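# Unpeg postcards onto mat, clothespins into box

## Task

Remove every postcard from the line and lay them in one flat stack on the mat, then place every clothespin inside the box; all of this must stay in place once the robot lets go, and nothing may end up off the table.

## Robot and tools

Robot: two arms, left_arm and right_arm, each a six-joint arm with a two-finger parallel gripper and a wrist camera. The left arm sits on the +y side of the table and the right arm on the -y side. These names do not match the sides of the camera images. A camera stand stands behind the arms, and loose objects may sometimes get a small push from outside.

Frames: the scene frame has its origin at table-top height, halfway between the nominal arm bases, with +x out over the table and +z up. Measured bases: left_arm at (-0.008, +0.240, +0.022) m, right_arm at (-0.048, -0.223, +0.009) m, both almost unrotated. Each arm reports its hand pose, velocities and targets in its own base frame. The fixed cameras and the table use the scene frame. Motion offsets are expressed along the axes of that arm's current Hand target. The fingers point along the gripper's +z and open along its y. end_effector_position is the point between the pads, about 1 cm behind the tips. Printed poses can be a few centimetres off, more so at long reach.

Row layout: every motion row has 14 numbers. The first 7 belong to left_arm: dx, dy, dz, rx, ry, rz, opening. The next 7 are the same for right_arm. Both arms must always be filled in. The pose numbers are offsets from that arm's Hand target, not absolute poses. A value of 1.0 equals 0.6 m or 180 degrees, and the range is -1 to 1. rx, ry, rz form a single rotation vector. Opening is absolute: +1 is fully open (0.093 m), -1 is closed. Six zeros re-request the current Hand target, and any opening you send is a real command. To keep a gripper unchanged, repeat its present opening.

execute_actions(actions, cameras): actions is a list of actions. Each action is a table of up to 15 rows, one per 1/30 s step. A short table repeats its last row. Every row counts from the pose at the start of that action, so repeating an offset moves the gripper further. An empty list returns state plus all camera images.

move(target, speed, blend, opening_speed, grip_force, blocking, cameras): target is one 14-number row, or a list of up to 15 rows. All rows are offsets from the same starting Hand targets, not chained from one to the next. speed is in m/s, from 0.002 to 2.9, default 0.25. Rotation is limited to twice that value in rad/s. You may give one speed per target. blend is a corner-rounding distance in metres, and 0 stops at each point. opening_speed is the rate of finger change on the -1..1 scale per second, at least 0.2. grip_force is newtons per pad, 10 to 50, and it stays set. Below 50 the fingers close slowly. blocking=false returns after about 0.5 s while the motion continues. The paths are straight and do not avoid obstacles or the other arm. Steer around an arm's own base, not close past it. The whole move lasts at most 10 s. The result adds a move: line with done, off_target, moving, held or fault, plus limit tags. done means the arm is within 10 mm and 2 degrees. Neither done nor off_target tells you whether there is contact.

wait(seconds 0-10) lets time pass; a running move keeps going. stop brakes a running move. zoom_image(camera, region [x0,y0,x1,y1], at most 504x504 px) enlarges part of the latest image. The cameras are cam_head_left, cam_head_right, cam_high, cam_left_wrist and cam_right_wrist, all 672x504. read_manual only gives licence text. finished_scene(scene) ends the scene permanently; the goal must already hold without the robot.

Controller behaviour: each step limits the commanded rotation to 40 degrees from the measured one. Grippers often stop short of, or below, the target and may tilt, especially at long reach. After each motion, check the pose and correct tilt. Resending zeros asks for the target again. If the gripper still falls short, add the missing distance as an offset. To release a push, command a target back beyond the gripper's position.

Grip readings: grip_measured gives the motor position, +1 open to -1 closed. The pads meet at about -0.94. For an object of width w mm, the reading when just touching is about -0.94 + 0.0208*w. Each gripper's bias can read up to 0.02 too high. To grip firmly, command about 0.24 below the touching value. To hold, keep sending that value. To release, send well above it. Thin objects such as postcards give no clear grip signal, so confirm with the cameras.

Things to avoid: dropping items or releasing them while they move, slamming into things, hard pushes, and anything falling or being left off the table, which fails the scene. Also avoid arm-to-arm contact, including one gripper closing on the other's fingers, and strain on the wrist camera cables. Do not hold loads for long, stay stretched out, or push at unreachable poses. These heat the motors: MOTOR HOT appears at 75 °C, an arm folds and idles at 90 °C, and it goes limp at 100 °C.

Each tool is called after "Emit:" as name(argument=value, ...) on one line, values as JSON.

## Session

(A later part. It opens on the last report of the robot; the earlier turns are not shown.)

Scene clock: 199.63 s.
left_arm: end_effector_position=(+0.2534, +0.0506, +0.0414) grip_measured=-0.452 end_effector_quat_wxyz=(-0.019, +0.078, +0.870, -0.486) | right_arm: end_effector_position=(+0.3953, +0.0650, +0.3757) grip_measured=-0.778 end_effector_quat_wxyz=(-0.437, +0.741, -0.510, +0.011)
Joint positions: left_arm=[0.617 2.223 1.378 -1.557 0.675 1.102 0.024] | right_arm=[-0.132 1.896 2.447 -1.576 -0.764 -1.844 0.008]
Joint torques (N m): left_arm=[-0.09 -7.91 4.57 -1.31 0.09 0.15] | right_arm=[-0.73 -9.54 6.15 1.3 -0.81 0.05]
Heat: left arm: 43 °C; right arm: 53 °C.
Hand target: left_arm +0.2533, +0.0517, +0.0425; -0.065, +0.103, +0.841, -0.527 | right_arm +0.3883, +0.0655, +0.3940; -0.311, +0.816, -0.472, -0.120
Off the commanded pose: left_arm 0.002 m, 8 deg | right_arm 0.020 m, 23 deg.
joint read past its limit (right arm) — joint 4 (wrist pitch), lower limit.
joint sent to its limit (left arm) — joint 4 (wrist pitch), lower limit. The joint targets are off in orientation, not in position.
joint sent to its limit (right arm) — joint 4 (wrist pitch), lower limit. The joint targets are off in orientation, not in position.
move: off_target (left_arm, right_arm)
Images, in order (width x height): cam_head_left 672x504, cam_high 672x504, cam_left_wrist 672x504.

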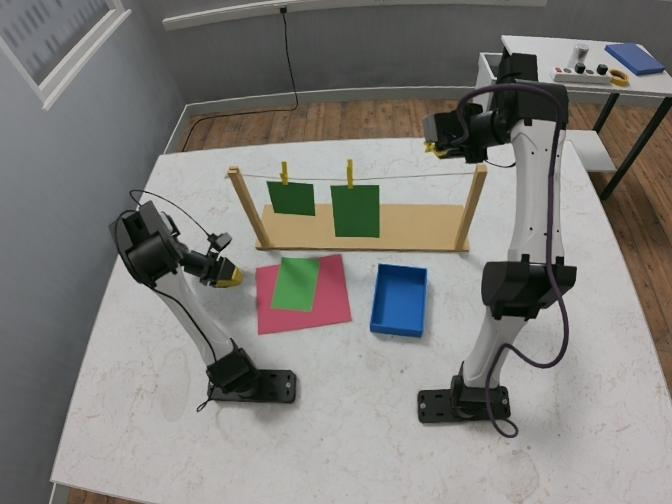

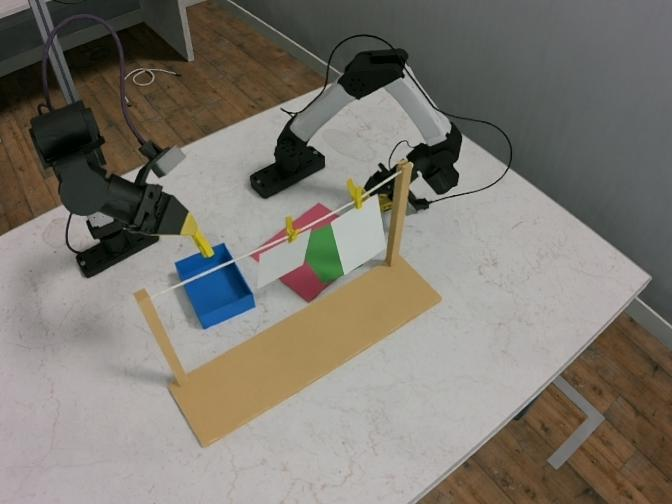

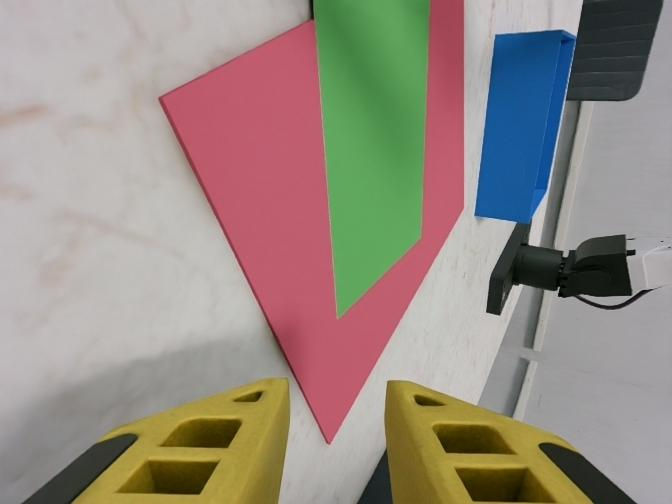

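Emit:
move(target=[[-0.096,-0.119,0.216,-0.1886,-0.058,-0.0535,-1,-0.053,0.085,-0.01,0,0,0,-1],[-0.096,-0.011,0.268,-0.1886,-0.058,-0.0535,-1,-0.053,0.085,-0.01,0,0,0,-1],[-0.06,-0.027,0.30,-0.1886,-0.058,-0.0535,-1,-0.053,0.085,-0.01,0,0,0,-1],[-0.06,-0.134,0.248,-0.1886,-0.058,-0.0535,-1,-0.053,0.085,-0.01,0,0,0,-1],[0.086,-0.321,-0.132,-0.1886,-0.058,-0.0535,0.31,-0.008,0.27,0.283,-0.0876,0.1408,-0.0163,-1]], speed=[0.3,0.06,0.06,0.1,0.3], cameras=["all"])

Emit:
zoom_image(camera="cam_head_left", region=[230, 230, 440, 350])

Scene clock: 243.07 s.
left_arm: end_effector_position=(+0.2453, -0.1209, -0.0045) grip_measured=-0.983 end_effector_quat_wxyz=(-0.007, -0.002, +0.964, -0.264) | right_arm: end_effector_position=(+0.3339, +0.0657, +0.3863) grip_measured=-0.778 end_effector_quat_wxyz=(-0.435, +0.741, -0.511, +0.018)
Joint positions: left_arm=[-0.141 1.689 0.754 -0.568 0.532 -0.163 0] | right_arm=[-0.155 1.65 2.192 -1.577 -0.765 -1.87 0.008]
Joint torques (N m): left_arm=[-0.34 -7.72 4.88 0.37 0.12 -0.01] | right_arm=[-0.55 -7.38 4 1.3 -0.68 -0.09]
Heat: left arm: 42 °C; right arm: 53 °C.
Hand target: left_arm +0.2473, -0.1209, +0.0015; +0.000, +0.001, +0.966, -0.259 (not the last commanded pose) | right_arm +0.3279, +0.0657, +0.3937; -0.403, +0.769, -0.496, -0.019 (not the last commanded pose)
Tool commands: left_gripper/opening=-1.0 right_gripper/opening=-1.0
Off the commanded pose: left_arm 0.311 m, 1 deg | right_arm 0.204 m, 43 deg.
joint read past its limit (right arm) — joint 4 (wrist pitch), lower limit.
joint sent to its limit (right arm) — joint 4 (wrist pitch), lower limit.
move: off_target (left_arm, right_arm; path cut at 10 s); path passed 3 of 5 targets; target 5's new opening was not sent

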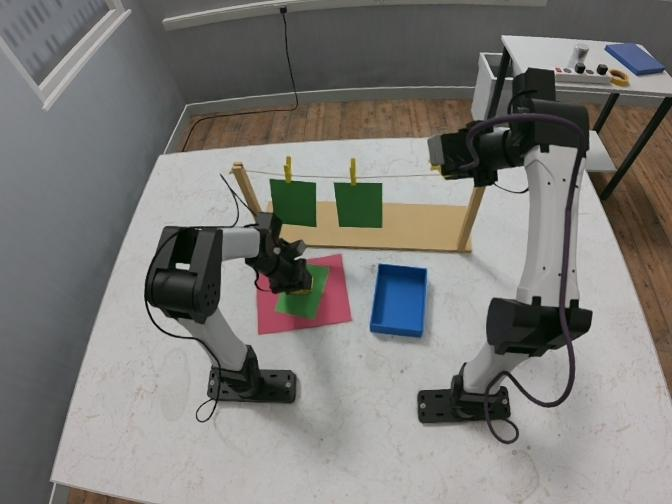

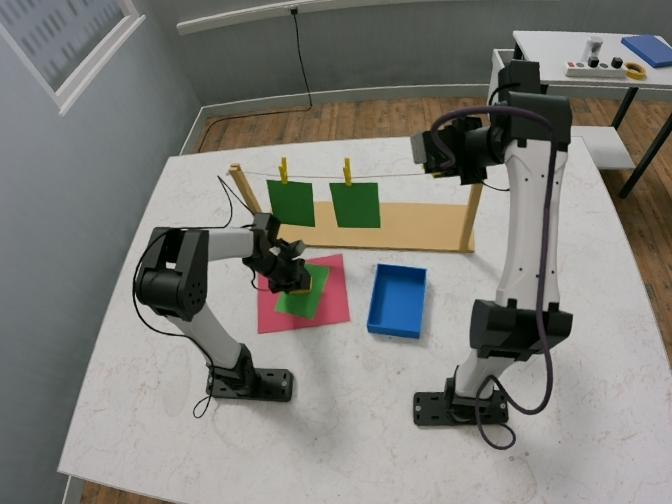

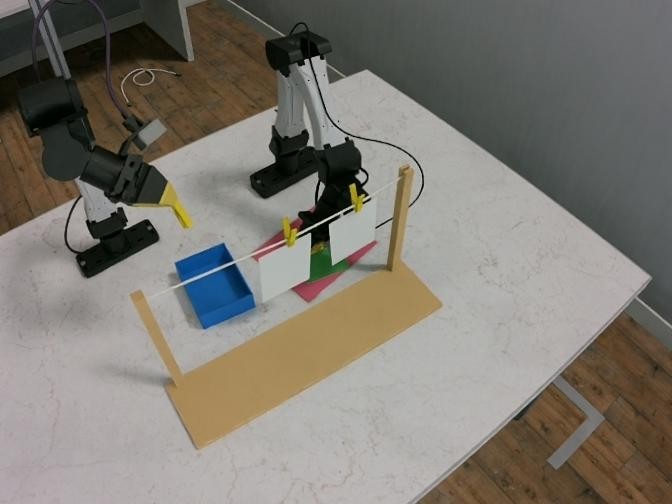

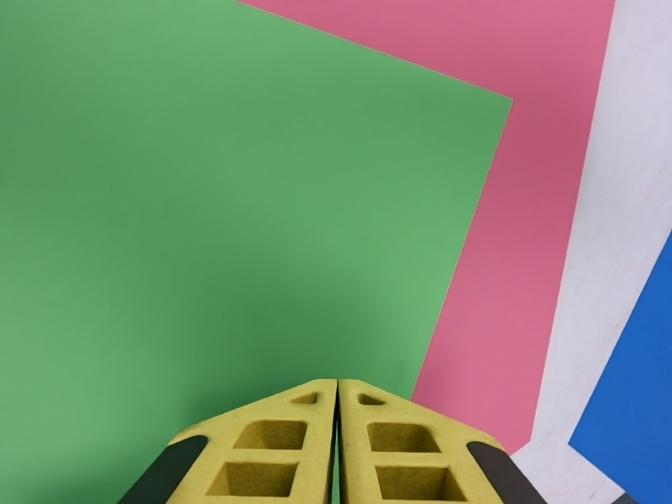

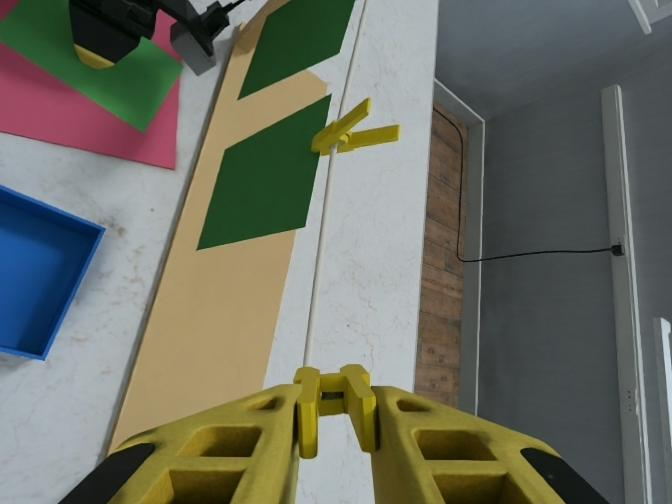

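Scaled by 2.400.

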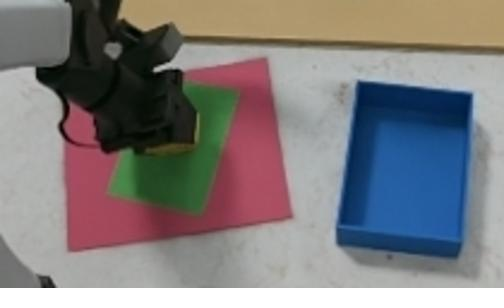

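Emit:
move(target=[[-0.005,-0.04,-0.07,-0.167,0,0,0.1,0.01,0.13,0.116,-0.0873,0.0561,-0.0195,-1],[-0.005,0.019,0.0325,-0.167,0,0,0.1,0.024,0.261,0.232,-0.1746,0.1122,-0.039,-1],[-0.005,0.019,0.0325,-0.1643,-0.035,-0.1302,0.1,0.024,0.261,0.232,-0.1746,0.1122,-0.039,-1],[-0.005,-0.04,-0.07,-0.1643,-0.035,-0.1302,0.1,0.024,0.261,0.232,-0.1746,0.1122,-0.039,-1]], speed=[0.25,0.15,0.15,0.15], cameras=["cam_left_wrist","cam_right_wrist","cam_head_left"])

Scene clock: 273.63 s.
left_arm: end_effector_position=(+0.2463, -0.1173, +0.0403) grip_measured=+0.099 end_effector_quat_wxyz=(-0.008, -0.205, +0.979, +0.008) | right_arm: end_effector_position=(+0.2650, +0.1147, +0.1948) grip_measured=-0.778 end_effector_quat_wxyz=(-0.081, +0.869, -0.488, -0.005)
Joint positions: left_arm=[-0.446 1.662 1.041 -0.972 -0.003 -0.859 0.05] | right_arm=[0.343 1.55 1.538 -1.443 -0.113 -1.769 0.008]
Joint torques (N m): left_arm=[0.02 -7.47 6.75 0.16 -0.11 -0.06] | right_arm=[0.24 -7.17 4.97 0.66 -0.15 0.01]
Heat: left arm: 43 °C; right arm: 50 °C.
Hand target: left_arm +0.2503, -0.1207, +0.0499; +0.001, -0.207, +0.978, +0.000 | right_arm +0.2649, +0.1154, +0.1996; -0.090, +0.869, -0.487, +0.005
Off the commanded pose: left_arm 0.011 m, 1 deg | right_arm 0.005 m, 2 deg.
move: off_target (left_arm)
Images, in order (width x height): cam_head_left 672x504, cam_left_wrist 672x504, cam_right_wrist 672x504.

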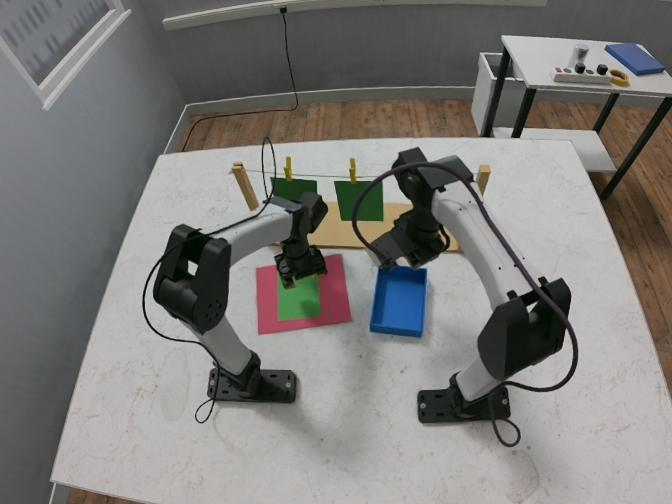

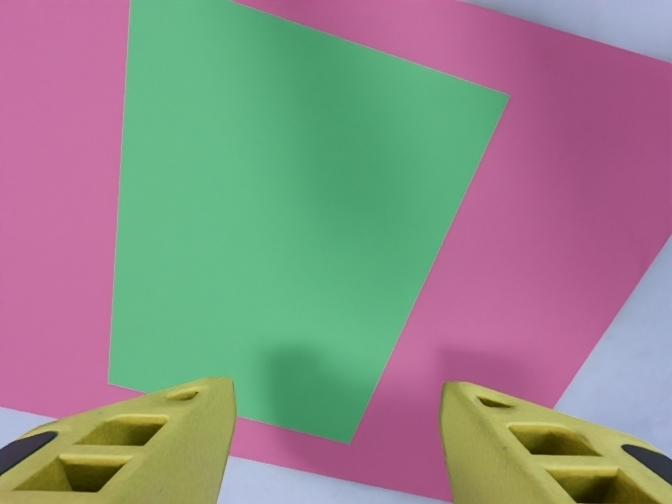

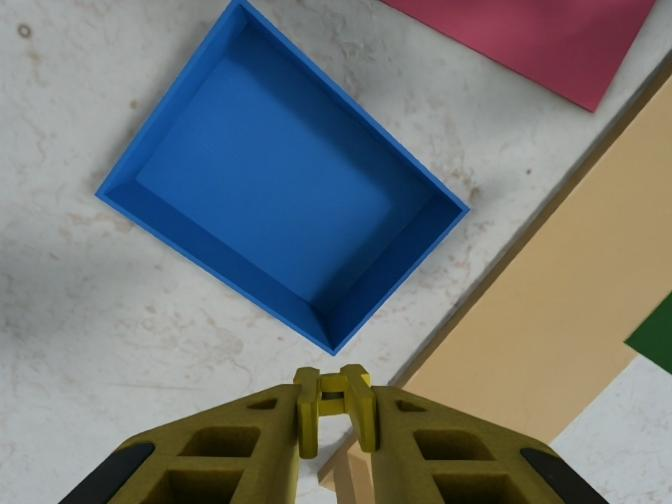

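Emit:
move(target=[[0,0,-0.4,0.09,-0.085,0.3,0.31,-0.05,0.053,0.241,0,0,0,-1],[-0.116,-0.179,-0.537,0.1887,-0.173,0.61,0.31,-0.05,0.053,0.241,0,0,0,0.05]], speed=[0.35,0.4], opening_speed=0.8, cameras=["cam_left_wrist","cam_right_wrist","cam_head_left"])

Scene clock: 295.63 s.
left_arm: end_effector_position=(+0.3559, -0.1908, +0.3674) grip_measured=+0.309 end_effector_quat_wxyz=(+0.364, +0.630, +0.665, -0.166) | right_arm: end_effector_position=(+0.2353, +0.1447, +0.0551) grip_measured=+0.048 end_effector_quat_wxyz=(-0.087, +0.869, -0.488, +0.002)
Joint positions: left_arm=[-0.242 1.892 2.45 -1.566 0.637 1.085 0.06] | right_arm=[0.497 1.5 0.926 -0.846 -0.089 -1.615 0.048]
Joint torques (N m): left_arm=[0.79 -6.64 6.45 1.24 0.45 0.09] | right_arm=[0.31 -4.97 4.94 0.76 -0.14 0.01]
Heat: left arm: 44 °C; right arm: 47 °C.
Hand target: left_arm +0.3570, -0.1905, +0.3723; +0.272, +0.673, +0.661, -0.193 | right_arm +0.2364, +0.1464, +0.0546; -0.090, +0.869, -0.487, +0.006
Off the commanded pose: left_arm 0.005 m, 12 deg | right_arm 0.002 m, 0 deg.
joint sent to its limit (left arm) — joint 4 (wrist pitch), lower limit. The joint targets are off in orientation, not in position.
move: off_target (left_arm)
Images, in order (width x height): cam_head_left 672x504, cam_left_wrist 672x504, cam_right_wrist 672x504.

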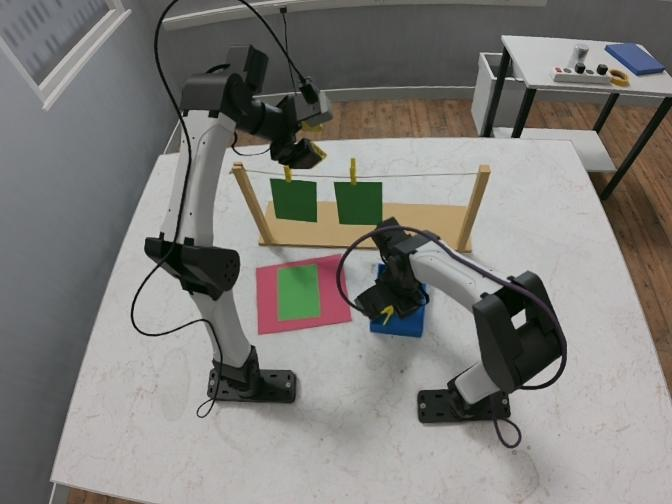

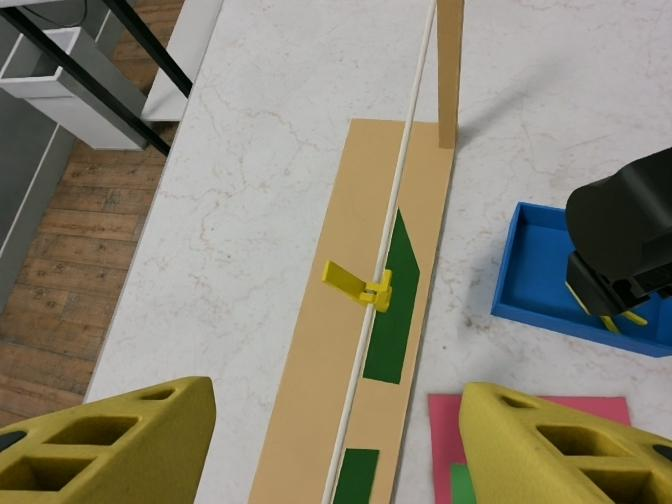

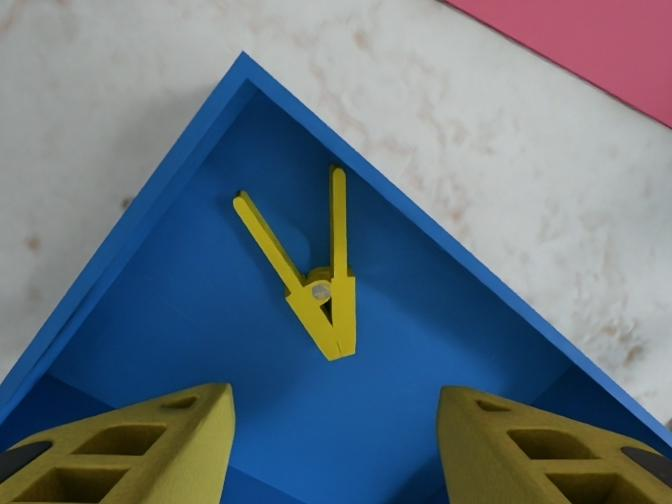

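Emit:
move(target=[[0,0,0,0,0,0,0.31,-0.02,-0.04,-0.246,0,0,0,0.05],[0,0,0,0,0,0,0.31,0.192,-0.127,-0.19,0.189,-0.3743,0.2705,0.0]], speed=[0.3,0.4], blend=[0.03,0], cameras=["cam_right_wrist","cam_left_wrist"])

Scene clock: 313.43 s.
left_arm: end_effector_position=(+0.3559, -0.1908, +0.3674) grip_measured=+0.309 end_effector_quat_wxyz=(+0.364, +0.630, +0.665, -0.166) | right_arm: end_effector_position=(+0.3512, +0.0692, +0.1595) grip_measured=+0.002 end_effector_quat_wxyz=(+0.543, -0.395, +0.640, +0.374)
Joint positions: left_arm=[-0.242 1.892 2.45 -1.566 0.637 1.085 0.06] | right_arm=[-0.286 1.632 0.792 0.04 -1.387 -0.742 0.045]
Joint torques (N m): left_arm=[0.79 -6.63 6.45 1.24 0.45 0.09] | right_arm=[0.03 -8.92 4.81 1.58 -0.62 -0.04]
Heat: left arm: 46 °C; right arm: 46 °C.
Hand target: left_arm +0.3570, -0.1905, +0.3723; +0.272, +0.673, +0.661, -0.193 | right_arm +0.3502, +0.0704, +0.1701; +0.556, -0.408, +0.629, +0.360
Off the commanded pose: left_arm 0.005 m, 12 deg | right_arm 0.011 m, 3 deg.
joint sent to its limit (left arm) — joint 4 (wrist pitch), lower limit. The joint targets are off in orientation, not in position.
move: off_target (left_arm, right_arm); target 2's new opening was sent with right_arm's hand 0.010 m and 3 deg from that target
Images, in order (width x height): cam_left_wrist 672x504, cam_right_wrist 672x504.

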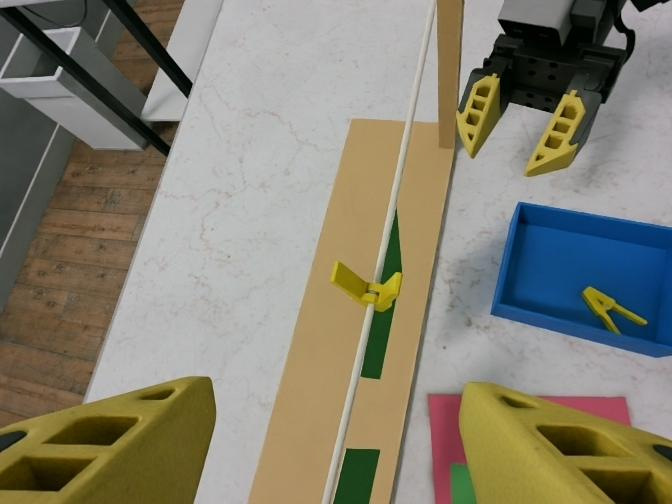

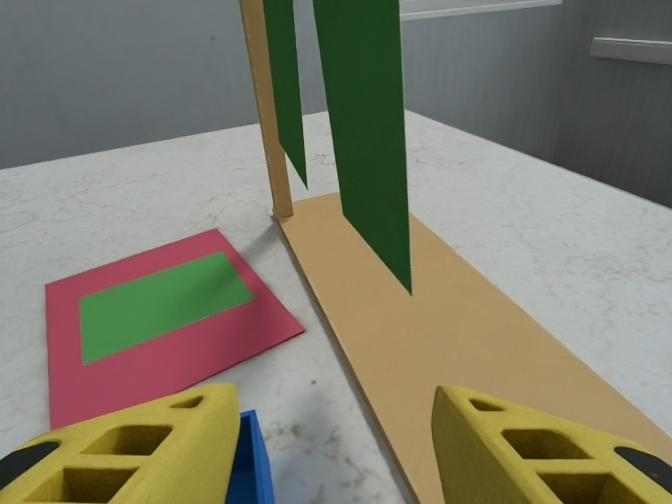

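Emit:
move(target=[0,0,0,0,0,0,0.31,-0.005,-0.05,0.12,0,0,0,0.0], speed=[0.2], cameras=["cam_right_wrist"])

Scene clock: 327.87 s.
left_arm: end_effector_position=(+0.3559, -0.1908, +0.3674) grip_measured=+0.309 end_effector_quat_wxyz=(+0.364, +0.630, +0.665, -0.166) | right_arm: end_effector_position=(+0.4039, +0.1219, +0.1636) grip_measured=+0.002 end_effector_quat_wxyz=(+0.552, -0.405, +0.632, +0.364)
Joint positions: left_arm=[-0.242 1.892 2.45 -1.566 0.637 1.085 0.06] | right_arm=[-0.091 1.774 0.849 0.547 -1.22 -0.344 0.045]
Joint torques (N m): left_arm=[0.79 -6.64 6.45 1.24 0.45 0.09] | right_arm=[0.31 -6.34 5.64 2.03 -0.26 0.02]
Heat: left arm: 47 °C; right arm: 47 °C.
Hand target: left_arm +0.3570, -0.1905, +0.3723; +0.272, +0.673, +0.661, -0.193 | right_arm +0.4069, +0.1236, +0.1642; +0.556, -0.408, +0.629, +0.360
Off the commanded pose: left_arm 0.005 m, 12 deg | right_arm 0.004 m, 1 deg.
joint sent to its limit (left arm) — joint 4 (wrist pitch), lower limit. The joint targets are off in orientation, not in position.
move: off_target (left_arm)
Images, in order (width x height): cam_right_wrist 672x504.

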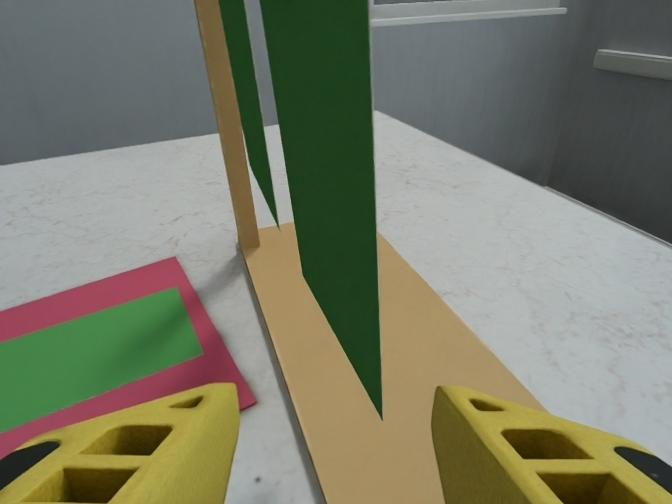

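Emit:
move(target=[[0,0,0,0,0,0,0.31,0.008,-0.017,0.08,0,0,0,0.0],[0,0,0,0,0,0,0.31,0.008,-0.017,0.08,0,0,0,-1]], speed=[0.15], opening_speed=0.8, cameras=["cam_right_wrist","cam_left_wrist"])

speed must be one number or one for each of the 2 targets, got a list of 1; nothing of the call was run

Emit:
move(target=[[0,0,0,0,0,0,0.31,0.008,-0.017,0.08,0,0,0,0.0],[0,0,0,0,0,0,0.31,0.008,-0.017,0.08,0,0,0,-1]], speed=0.15, opening_speed=0.8, cameras=["cam_right_wrist","cam_left_wrist"])

Scene clock: 339.87 s.
left_arm: end_effector_position=(+0.3559, -0.1908, +0.3674) grip_measured=+0.309 end_effector_quat_wxyz=(+0.364, +0.630, +0.665, -0.166) | right_arm: end_effector_position=(+0.4278, +0.1614, +0.1475) grip_measured=-0.989 end_effector_quat_wxyz=(+0.546, -0.404, +0.636, +0.367)
Joint positions: left_arm=[-0.242 1.892 2.45 -1.566 0.637 1.085 0.06] | right_arm=[0.024 1.898 0.914 0.673 -1.115 -0.255 0]
Joint torques (N m): left_arm=[0.77 -6.64 6.43 1.24 0.45 0.08] | right_arm=[0.06 -7.08 7.21 2.03 -0.19 -0.02]
Heat: left arm: 47 °C; right arm: 46 °C.
Hand target: left_arm +0.3570, -0.1905, +0.3723; +0.272, +0.673, +0.661, -0.193 | right_arm +0.4355, +0.1624, +0.1536; +0.556, -0.407, +0.629, +0.360
Off the commanded pose: left_arm 0.005 m, 12 deg | right_arm 0.010 m, 2 deg.
joint sent to its limit (left arm) — joint 4 (wrist pitch), lower limit. The joint targets are off in orientation, not in position.
move: off_target (left_arm); target 2's new opening was sent with right_arm's hand 0.011 m and 2 deg from that target
Images, in order (width x height): cam_left_wrist 672x504, cam_right_wrist 672x504.

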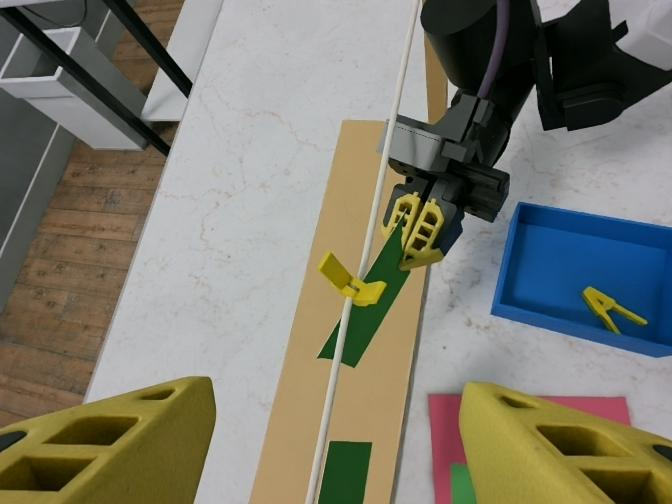

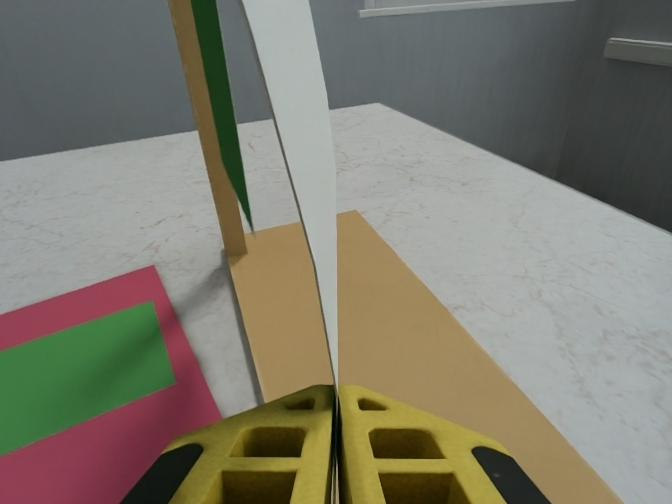

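Emit:
move(target=[0,0,0.05,0,0,0,0.31,0,-0.022,0.01,-0.13,0,0,-1], speed=0.12, cameras=["cam_left_wrist"])

Scene clock: 347.97 s.
left_arm: end_effector_position=(+0.3586, -0.2084, +0.3498) grip_measured=+0.309 end_effector_quat_wxyz=(+0.341, +0.643, +0.662, -0.182) | right_arm: end_effector_position=(+0.4448, +0.1662, +0.1504) grip_measured=-0.989 end_effector_quat_wxyz=(+0.478, -0.489, +0.551, +0.477)
Joint positions: left_arm=[-0.284 1.938 2.45 -1.566 0.633 1.085 0.06] | right_arm=[-0.003 2.154 1.475 -0.307 -1.466 -0.925 0]
Joint torques (N m): left_arm=[-0.21 -6.98 5.72 1.17 0.18 0.05] | right_arm=[-0.81 -8.91 7.49 1.03 -0.88 -0.13]
Heat: left arm: 47 °C; right arm: 46 °C.
Hand target: left_arm +0.3600, -0.2092, +0.3489; +0.272, +0.673, +0.660, -0.193 | right_arm +0.4499, +0.1625, +0.1529; +0.462, -0.512, +0.543, +0.480
Off the commanded pose: left_arm 0.002 m, 9 deg | right_arm 0.007 m, 3 deg.
joint sent to its limit (left arm) — joint 4 (wrist pitch), lower limit. The joint targets are off in orientation, not in position.
move: off_target (left_arm, right_arm)
Images, in order (width x height): cam_left_wrist 672x504.

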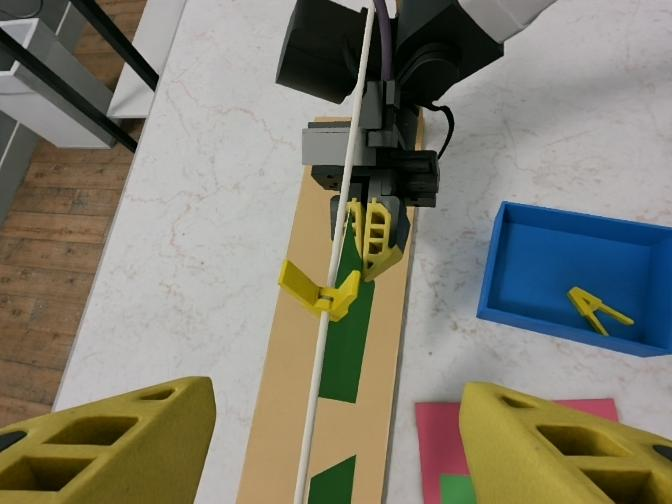

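Emit:
move(target=[0.005,0.018,0.086,0,0,0,0.31,0,0,0,0,0,0,-1], speed=0.15, cameras=["cam_left_wrist"])

Scene clock: 363.80 s.
left_arm: end_effector_position=(+0.3745, -0.2389, +0.3039) grip_measured=+0.309 end_effector_quat_wxyz=(+0.289, +0.662, +0.663, -0.197) | right_arm: end_effector_position=(+0.4448, +0.1662, +0.1504) grip_measured=-0.989 end_effector_quat_wxyz=(+0.478, -0.489, +0.551, +0.477)
Joint positions: left_arm=[-0.353 2.073 2.489 -1.567 0.596 1.085 0.06] | right_arm=[-0.003 2.154 1.475 -0.308 -1.466 -0.925 0]
Joint torques (N m): left_arm=[0.05 -8.54 6.89 1.03 0.18 0.02] | right_arm=[-0.79 -9.09 7.17 1.16 -0.88 -0.05]
Heat: left arm: 47 °C; right arm: 49 °C.
Hand target: left_arm +0.3759, -0.2387, +0.3081; +0.272, +0.673, +0.661, -0.193 | right_arm +0.4498, +0.1627, +0.1531; +0.485, -0.490, +0.545, +0.477 (not the last commanded pose)
Off the commanded pose: left_arm 0.005 m, 2 deg | right_arm 0.007 m, 3 deg.
joint sent to its limit (left arm) — joint 4 (wrist pitch), lower limit. The joint targets are off in orientation, not in position.
move: off_target (right_arm)
Images, in order (width x height): cam_left_wrist 672x504.

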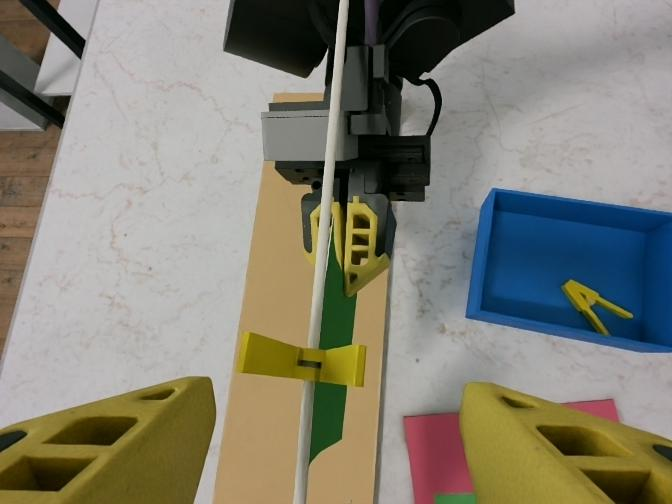

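Emit:
move(target=[[0.007,0.017,0.057,0,0,0,0.31,0,0,0,0,0,0,-1],[0.007,0.017,0.057,0,0,0,-1,0,0,0,0,0,0,-1]], speed=0.15, opening_speed=0.6, cameras=["cam_left_wrist"])

Scene clock: 380.90 s.
left_arm: end_effector_position=(+0.3853, -0.2549, +0.2762) grip_measured=-0.747 end_effector_quat_wxyz=(+0.263, +0.670, +0.664, -0.203) | right_arm: end_effector_position=(+0.4448, +0.1662, +0.1504) grip_measured=-0.989 end_effector_quat_wxyz=(+0.478, -0.489, +0.551, +0.477)
Joint positions: left_arm=[-0.383 2.163 2.53 -1.566 0.58 1.085 0.009] | right_arm=[-0.003 2.154 1.475 -0.308 -1.466 -0.925 0]
Joint torques (N m): left_arm=[0.01 -9.05 7.05 1.11 0.18 0] | right_arm=[-0.79 -9.1 7.15 1.17 -0.88 -0.05]
Heat: left arm: 47 °C; right arm: 51 °C.
Hand target: left_arm +0.3898, -0.2563, +0.2801; +0.272, +0.672, +0.661, -0.193 | right_arm +0.4498, +0.1627, +0.1531; +0.485, -0.490, +0.545, +0.477
Off the commanded pose: left_arm 0.006 m, 2 deg | right_arm 0.007 m, 1 deg.
move: done
Images, in order (width x height): cam_left_wrist 672x504.

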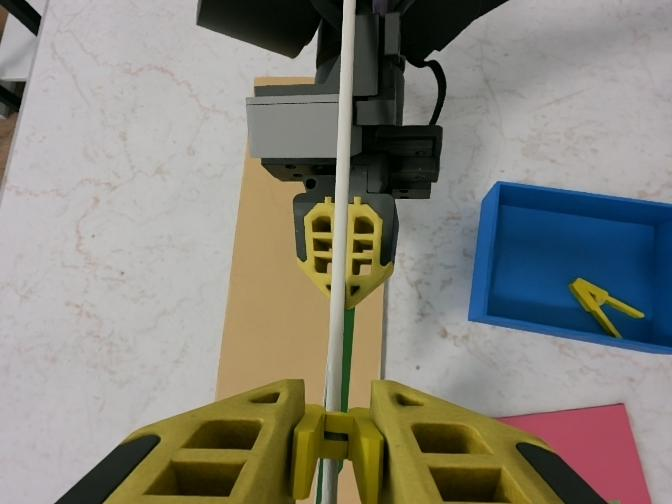

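Emit:
move(target=[[0,0,0,0,0,0,-1,0.08,0,0,0,0,0,-1],[-0.085,0.015,-0.107,0,0,0,-1,0.08,0,0,0,0,0,-1]], speed=0.13, cameras=["all"])

Scene clock: 387.73 s.
left_arm: end_effector_position=(+0.3898, -0.2571, +0.3574) grip_measured=-0.762 end_effector_quat_wxyz=(+0.371, +0.634, +0.655, -0.175) | right_arm: end_effector_position=(+0.4446, +0.1662, +0.1063) grip_measured=-0.989 end_effector_quat_wxyz=(+0.478, -0.494, +0.548, +0.477)
Joint positions: left_arm=[-0.383 2.168 2.817 -1.567 0.583 0.952 0.009] | right_arm=[-0.003 2.25 1.454 -0.27 -1.47 -1.013 0]
Joint torques (N m): left_arm=[0.77 -8.77 5.87 1.39 0.4 -0.06] | right_arm=[-1.37 -9.66 5.19 1.14 -0.91 -0.1]
Heat: left arm: 48 °C; right arm: 52 °C.
Hand target: left_arm +0.3896, -0.2562, +0.3626; +0.272, +0.672, +0.661, -0.193 | right_arm +0.4473, +0.1593, +0.1053; +0.485, -0.490, +0.545, +0.477
Off the commanded pose: left_arm 0.005 m, 12 deg | right_arm 0.008 m, 1 deg.
joint sent to its limit (left arm) — joint 4 (wrist pitch), lower limit. The joint targets are off in orientation, not in position.
move: off_target (left_arm)

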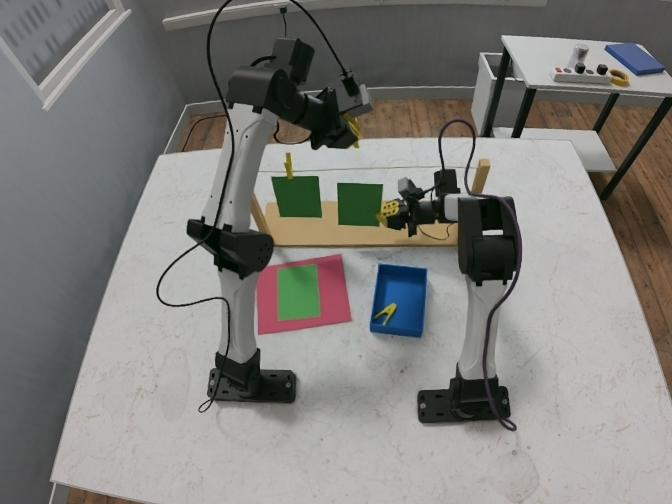

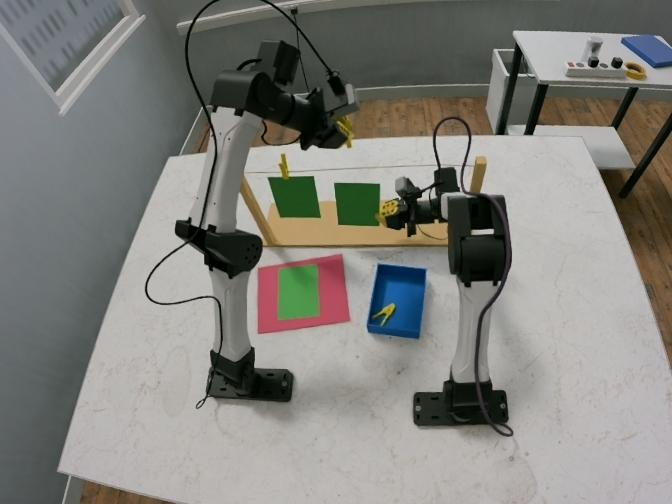

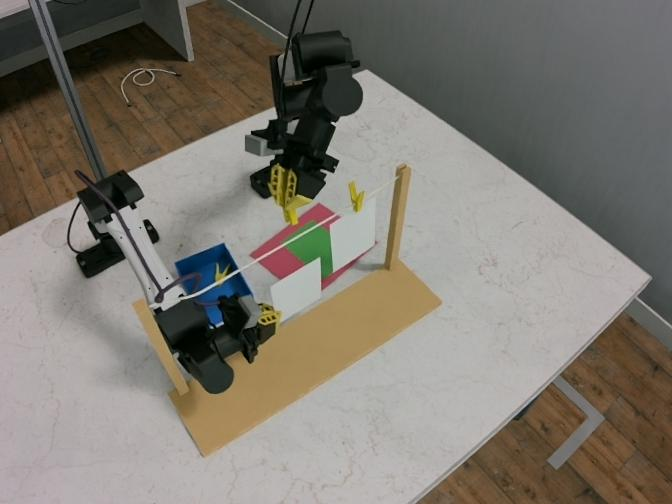

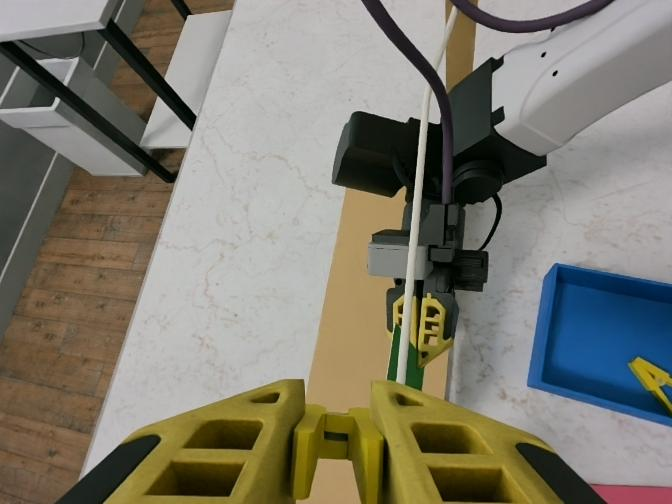

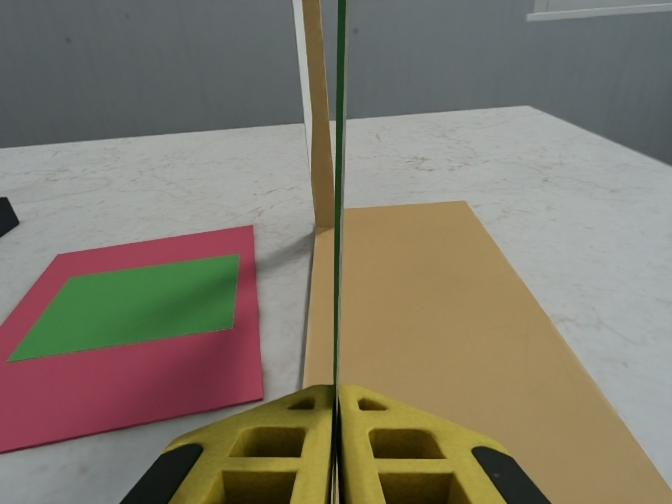

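Emit:
move(target=[[-0.042,-0.152,0.033,-0.012,0.042,0.0076,-1,0.08,0,0,0,0,0,-1],[0.169,-0.302,0.322,-0.0249,0.084,0.0152,-1,0.08,0,0,0,0,0,-1]], speed=0.28, blend=0.04, cameras=["cam_left_wrist","cam_head_left"])

Scene clock: 408.33 s.
left_arm: end_effector_position=(+0.2333, -0.3010, +0.1244) grip_measured=-0.762 end_effector_quat_wxyz=(+0.199, +0.700, +0.682, -0.075) | right_arm: end_effector_position=(+0.4435, +0.1623, +0.0603) grip_measured=-0.989 end_effector_quat_wxyz=(+0.478, -0.495, +0.548, +0.476)
Joint positions: left_arm=[-0.857 1.623 1.256 -0.794 0.124 0.715 0.009] | right_arm=[-0.012 2.357 1.445 -0.235 -1.47 -1.096 0]
Joint torques (N m): left_arm=[-0.02 -8.76 4.7 1.37 -0.11 -0.06] | right_arm=[-1.35 -9.51 4.56 1.06 -0.98 -0.13]
Heat: left arm: 46 °C; right arm: 54 °C.
Hand target: left_arm +0.2341, -0.3006, +0.1295; +0.213, +0.696, +0.682, -0.071 | right_arm +0.4449, +0.1558, +0.0575; +0.485, -0.490, +0.545, +0.477
Off the commanded pose: left_arm 0.005 m, 2 deg | right_arm 0.007 m, 1 deg.
move: done
Images, in order (width x height): cam_head_left 672x504, cam_left_wrist 672x504.

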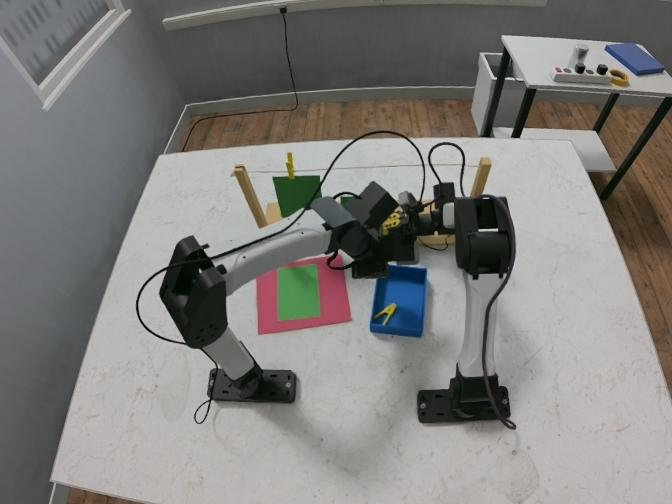

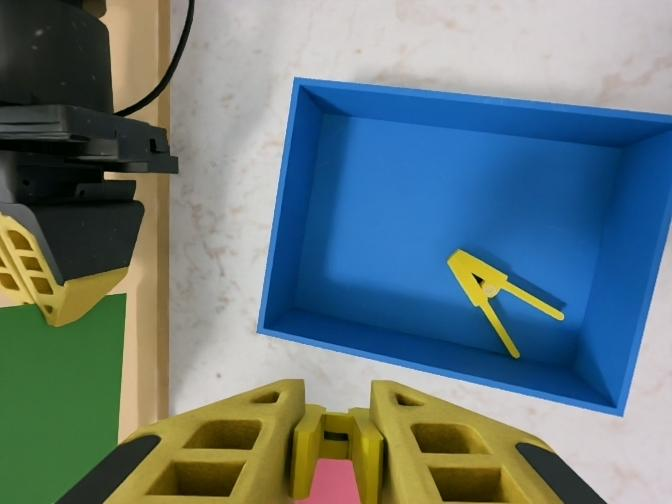

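Emit:
move(target=[[-0.063,-0.0425,0.1625,0,0,0,-1,0,0,0,0,0,0,-1],[-0.063,-0.0425,0.1625,0,0,0,0.05,0,0,0,0,0,0,-1]], speed=0.2, opening_speed=0.8, cameras=["cam_left_wrist"])

Scene clock: 422.20 s.
left_arm: end_effector_position=(+0.2206, -0.3685, +0.0484) grip_measured=+0.049 end_effector_quat_wxyz=(+0.200, +0.701, +0.681, -0.073) | right_arm: end_effector_position=(+0.4435, +0.1623, +0.0603) grip_measured=-0.989 end_effector_quat_wxyz=(+0.478, -0.495, +0.548, +0.476)
Joint positions: left_arm=[-1.008 1.865 1.229 -0.509 0.059 0.578 0.048] | right_arm=[-0.012 2.357 1.445 -0.235 -1.47 -1.096 0]
Joint torques (N m): left_arm=[0.1 -7.95 6.42 1.42 -0.16 -0.07] | right_arm=[-1.33 -9.55 4.56 1.06 -0.98 -0.12]
Heat: left arm: 46 °C; right arm: 55 °C.
Hand target: left_arm +0.2256, -0.3742, +0.0516; +0.213, +0.696, +0.682, -0.071 | right_arm +0.4449, +0.1558, +0.0575; +0.485, -0.490, +0.545, +0.477
Off the commanded pose: left_arm 0.008 m, 2 deg | right_arm 0.007 m, 1 deg.
move: done
Images, in order (width x height): cam_left_wrist 672x504.

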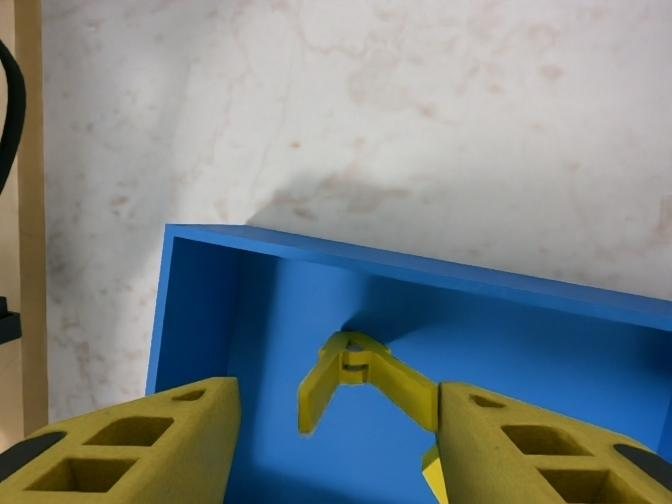

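Emit:
move(target=[[-0.037,0.019,-0.091,0,0,0,0.05,0,0,0,0,0,0,-1],[0.07,0.092,-0.377,0.005,-0.02,-0.003,0.05,-0.1,0.08,-0.005,0,0,0,-1],[0.261,0.37,-0.622,0.0249,-0.084,-0.0152,0.31,-0.1,0.08,-0.005,0,0,0,-1],[0.261,0.37,-0.622,0.0249,-0.084,-0.0152,0.31,-0.218,0.32,0.138,0.058,0.115,0.468,-1],[0.261,0.37,-0.622,0.0249,-0.084,-0.0152,0.31,-0.036,0.33,0.287,0.058,0.115,0.468,-1]], speed=[0.2,0.35,0.35,0.45,0.25], blend=[0.02,0.04,0,0.01,0], cameras=["cam_left_wrist","cam_right_wrist","cam_head_left"])

Scene clock: 465.63 s.
left_arm: end_effector_position=(+0.3810, -0.0767, +0.3668) grip_measured=+0.309 end_effector_quat_wxyz=(+0.410, +0.603, +0.676, -0.105) | right_arm: end_effector_position=(+0.2594, +0.3402, +0.0794) grip_measured=-0.989 end_effector_quat_wxyz=(-0.019, -0.029, +0.839, +0.543)
Joint positions: left_arm=[0.099 1.834 2.338 -1.561 0.742 1.351 0.06] | right_arm=[0.605 1.831 0.843 0.268 -0.902 0.967 0]
Joint torques (N m): left_arm=[0.05 -6.16 6.45 1.06 0.52 0.07] | right_arm=[0.27 -6.41 4.36 2.04 -0.33 -0.05]
Heat: left arm: 48 °C; right arm: 56 °C.
Hand target: left_arm +0.3809, -0.0790, +0.3707; +0.272, +0.673, +0.661, -0.193 | right_arm +0.2592, +0.3416, +0.0751; -0.016, -0.029, +0.839, +0.543
Off the commanded pose: left_arm 0.004 m, 20 deg | right_arm 0.005 m, 0 deg.
joint sent to its limit (left arm) — joint 4 (wrist pitch), lower limit. The joint targets are off in orientation, not in position.
move: off_target (left_arm); target 3's new opening was sent with left_arm's hand 0.005 m and 20 deg from that target
Images, in order (width x height): cam_head_left 672x504, cam_left_wrist 672x504, cam_right_wrist 672x504.

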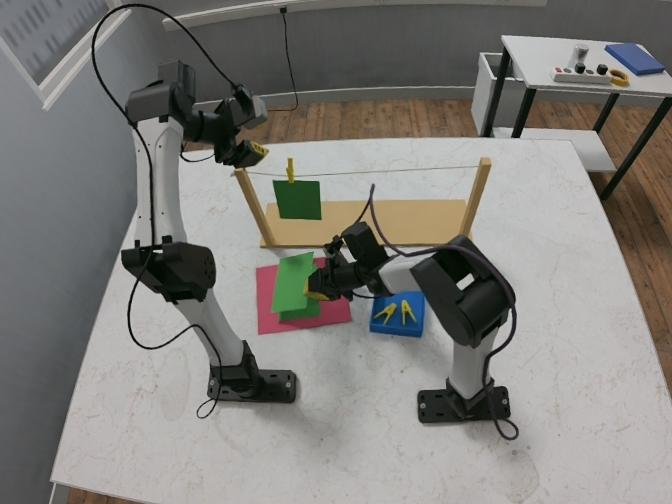

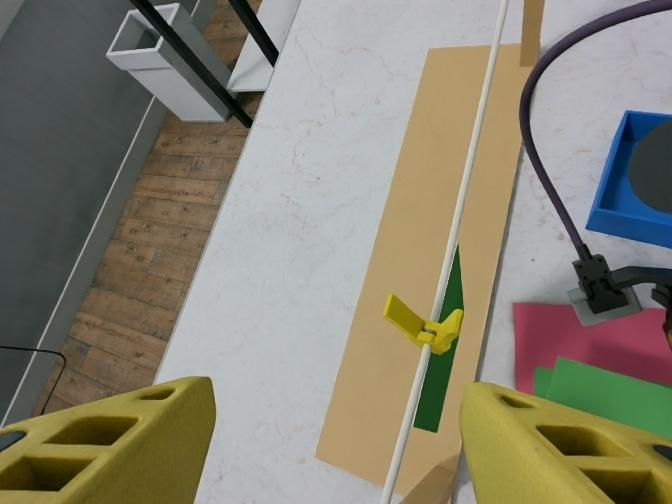

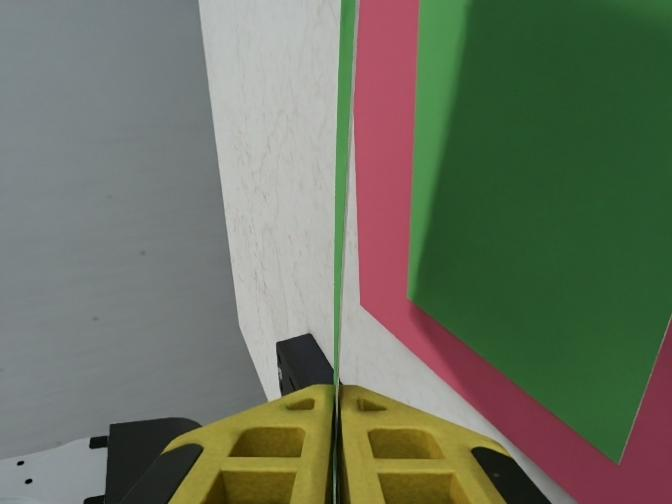

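Emit:
move(target=[[0,0,0,0,0,0,0.31,0,-0.038,0.016,0,0,0,-1],[0,0,0,0,0,0,0.31,0,-0.038,0.016,0,0,0,-0.45],[0,0,0,0,0,0,0.31,0,-0.133,-0.197,0,0,0,-0.45]], speed=[0.08,0.2,0.5], opening_speed=0.8, cameras=["cam_right_wrist","cam_head_left"])

Emit:
zoom_image(camera="cam_head_left", region=[230, 230, 440, 350])

Scene clock: 486.17 s.
left_arm: end_effector_position=(+0.3810, -0.0767, +0.3668) grip_measured=+0.309 end_effector_quat_wxyz=(+0.410, +0.603, +0.676, -0.105) | right_arm: end_effector_position=(+0.2629, +0.1991, +0.0468) grip_measured=-0.452 end_effector_quat_wxyz=(-0.022, -0.020, +0.843, +0.537)
Joint positions: left_arm=[0.099 1.834 2.338 -1.561 0.742 1.351 0.06] | right_arm=[0.17 1.813 0.78 -0.316 -1.122 0.264 0.024]
Joint torques (N m): left_arm=[0.05 -6.16 6.45 1.07 0.51 0.07] | right_arm=[-0.06 -5.6 5.98 0.76 -0.89 -0.22]
Heat: left arm: 48 °C; right arm: 52 °C.
Hand target: left_arm +0.3809, -0.0790, +0.3707; +0.272, +0.673, +0.661, -0.193 | right_arm +0.2686, +0.2014, +0.0509; -0.016, -0.029, +0.839, +0.543
Off the commanded pose: left_arm 0.004 m, 20 deg | right_arm 0.007 m, 2 deg.
joint sent to its limit (left arm) — joint 4 (wrist pitch), lower limit. The joint targets are off in orientation, not in position.
move: off_target (left_arm)
Images, in order (width x height): cam_head_left 672x504, cam_right_wrist 672x504.

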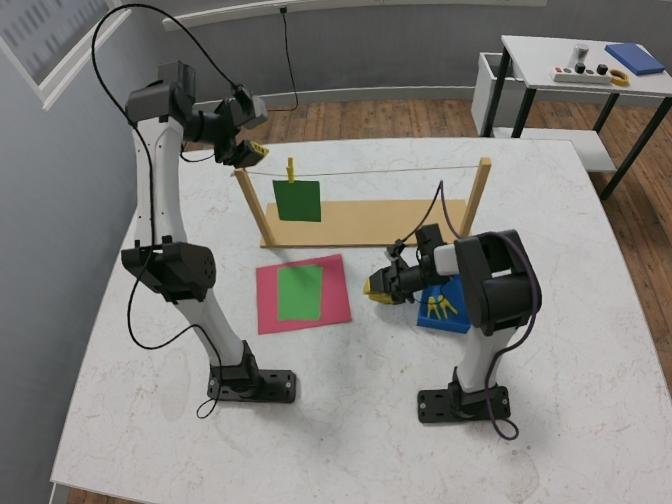

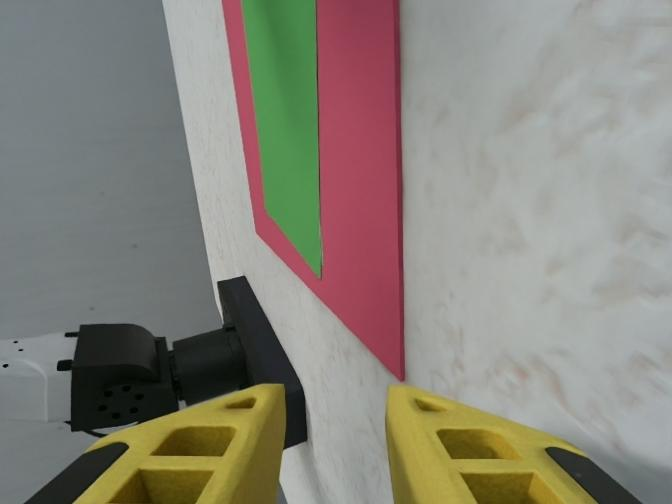

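Scaled by 2.400.

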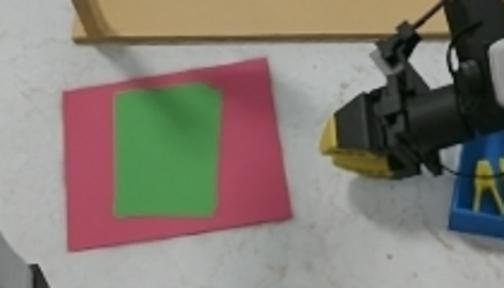

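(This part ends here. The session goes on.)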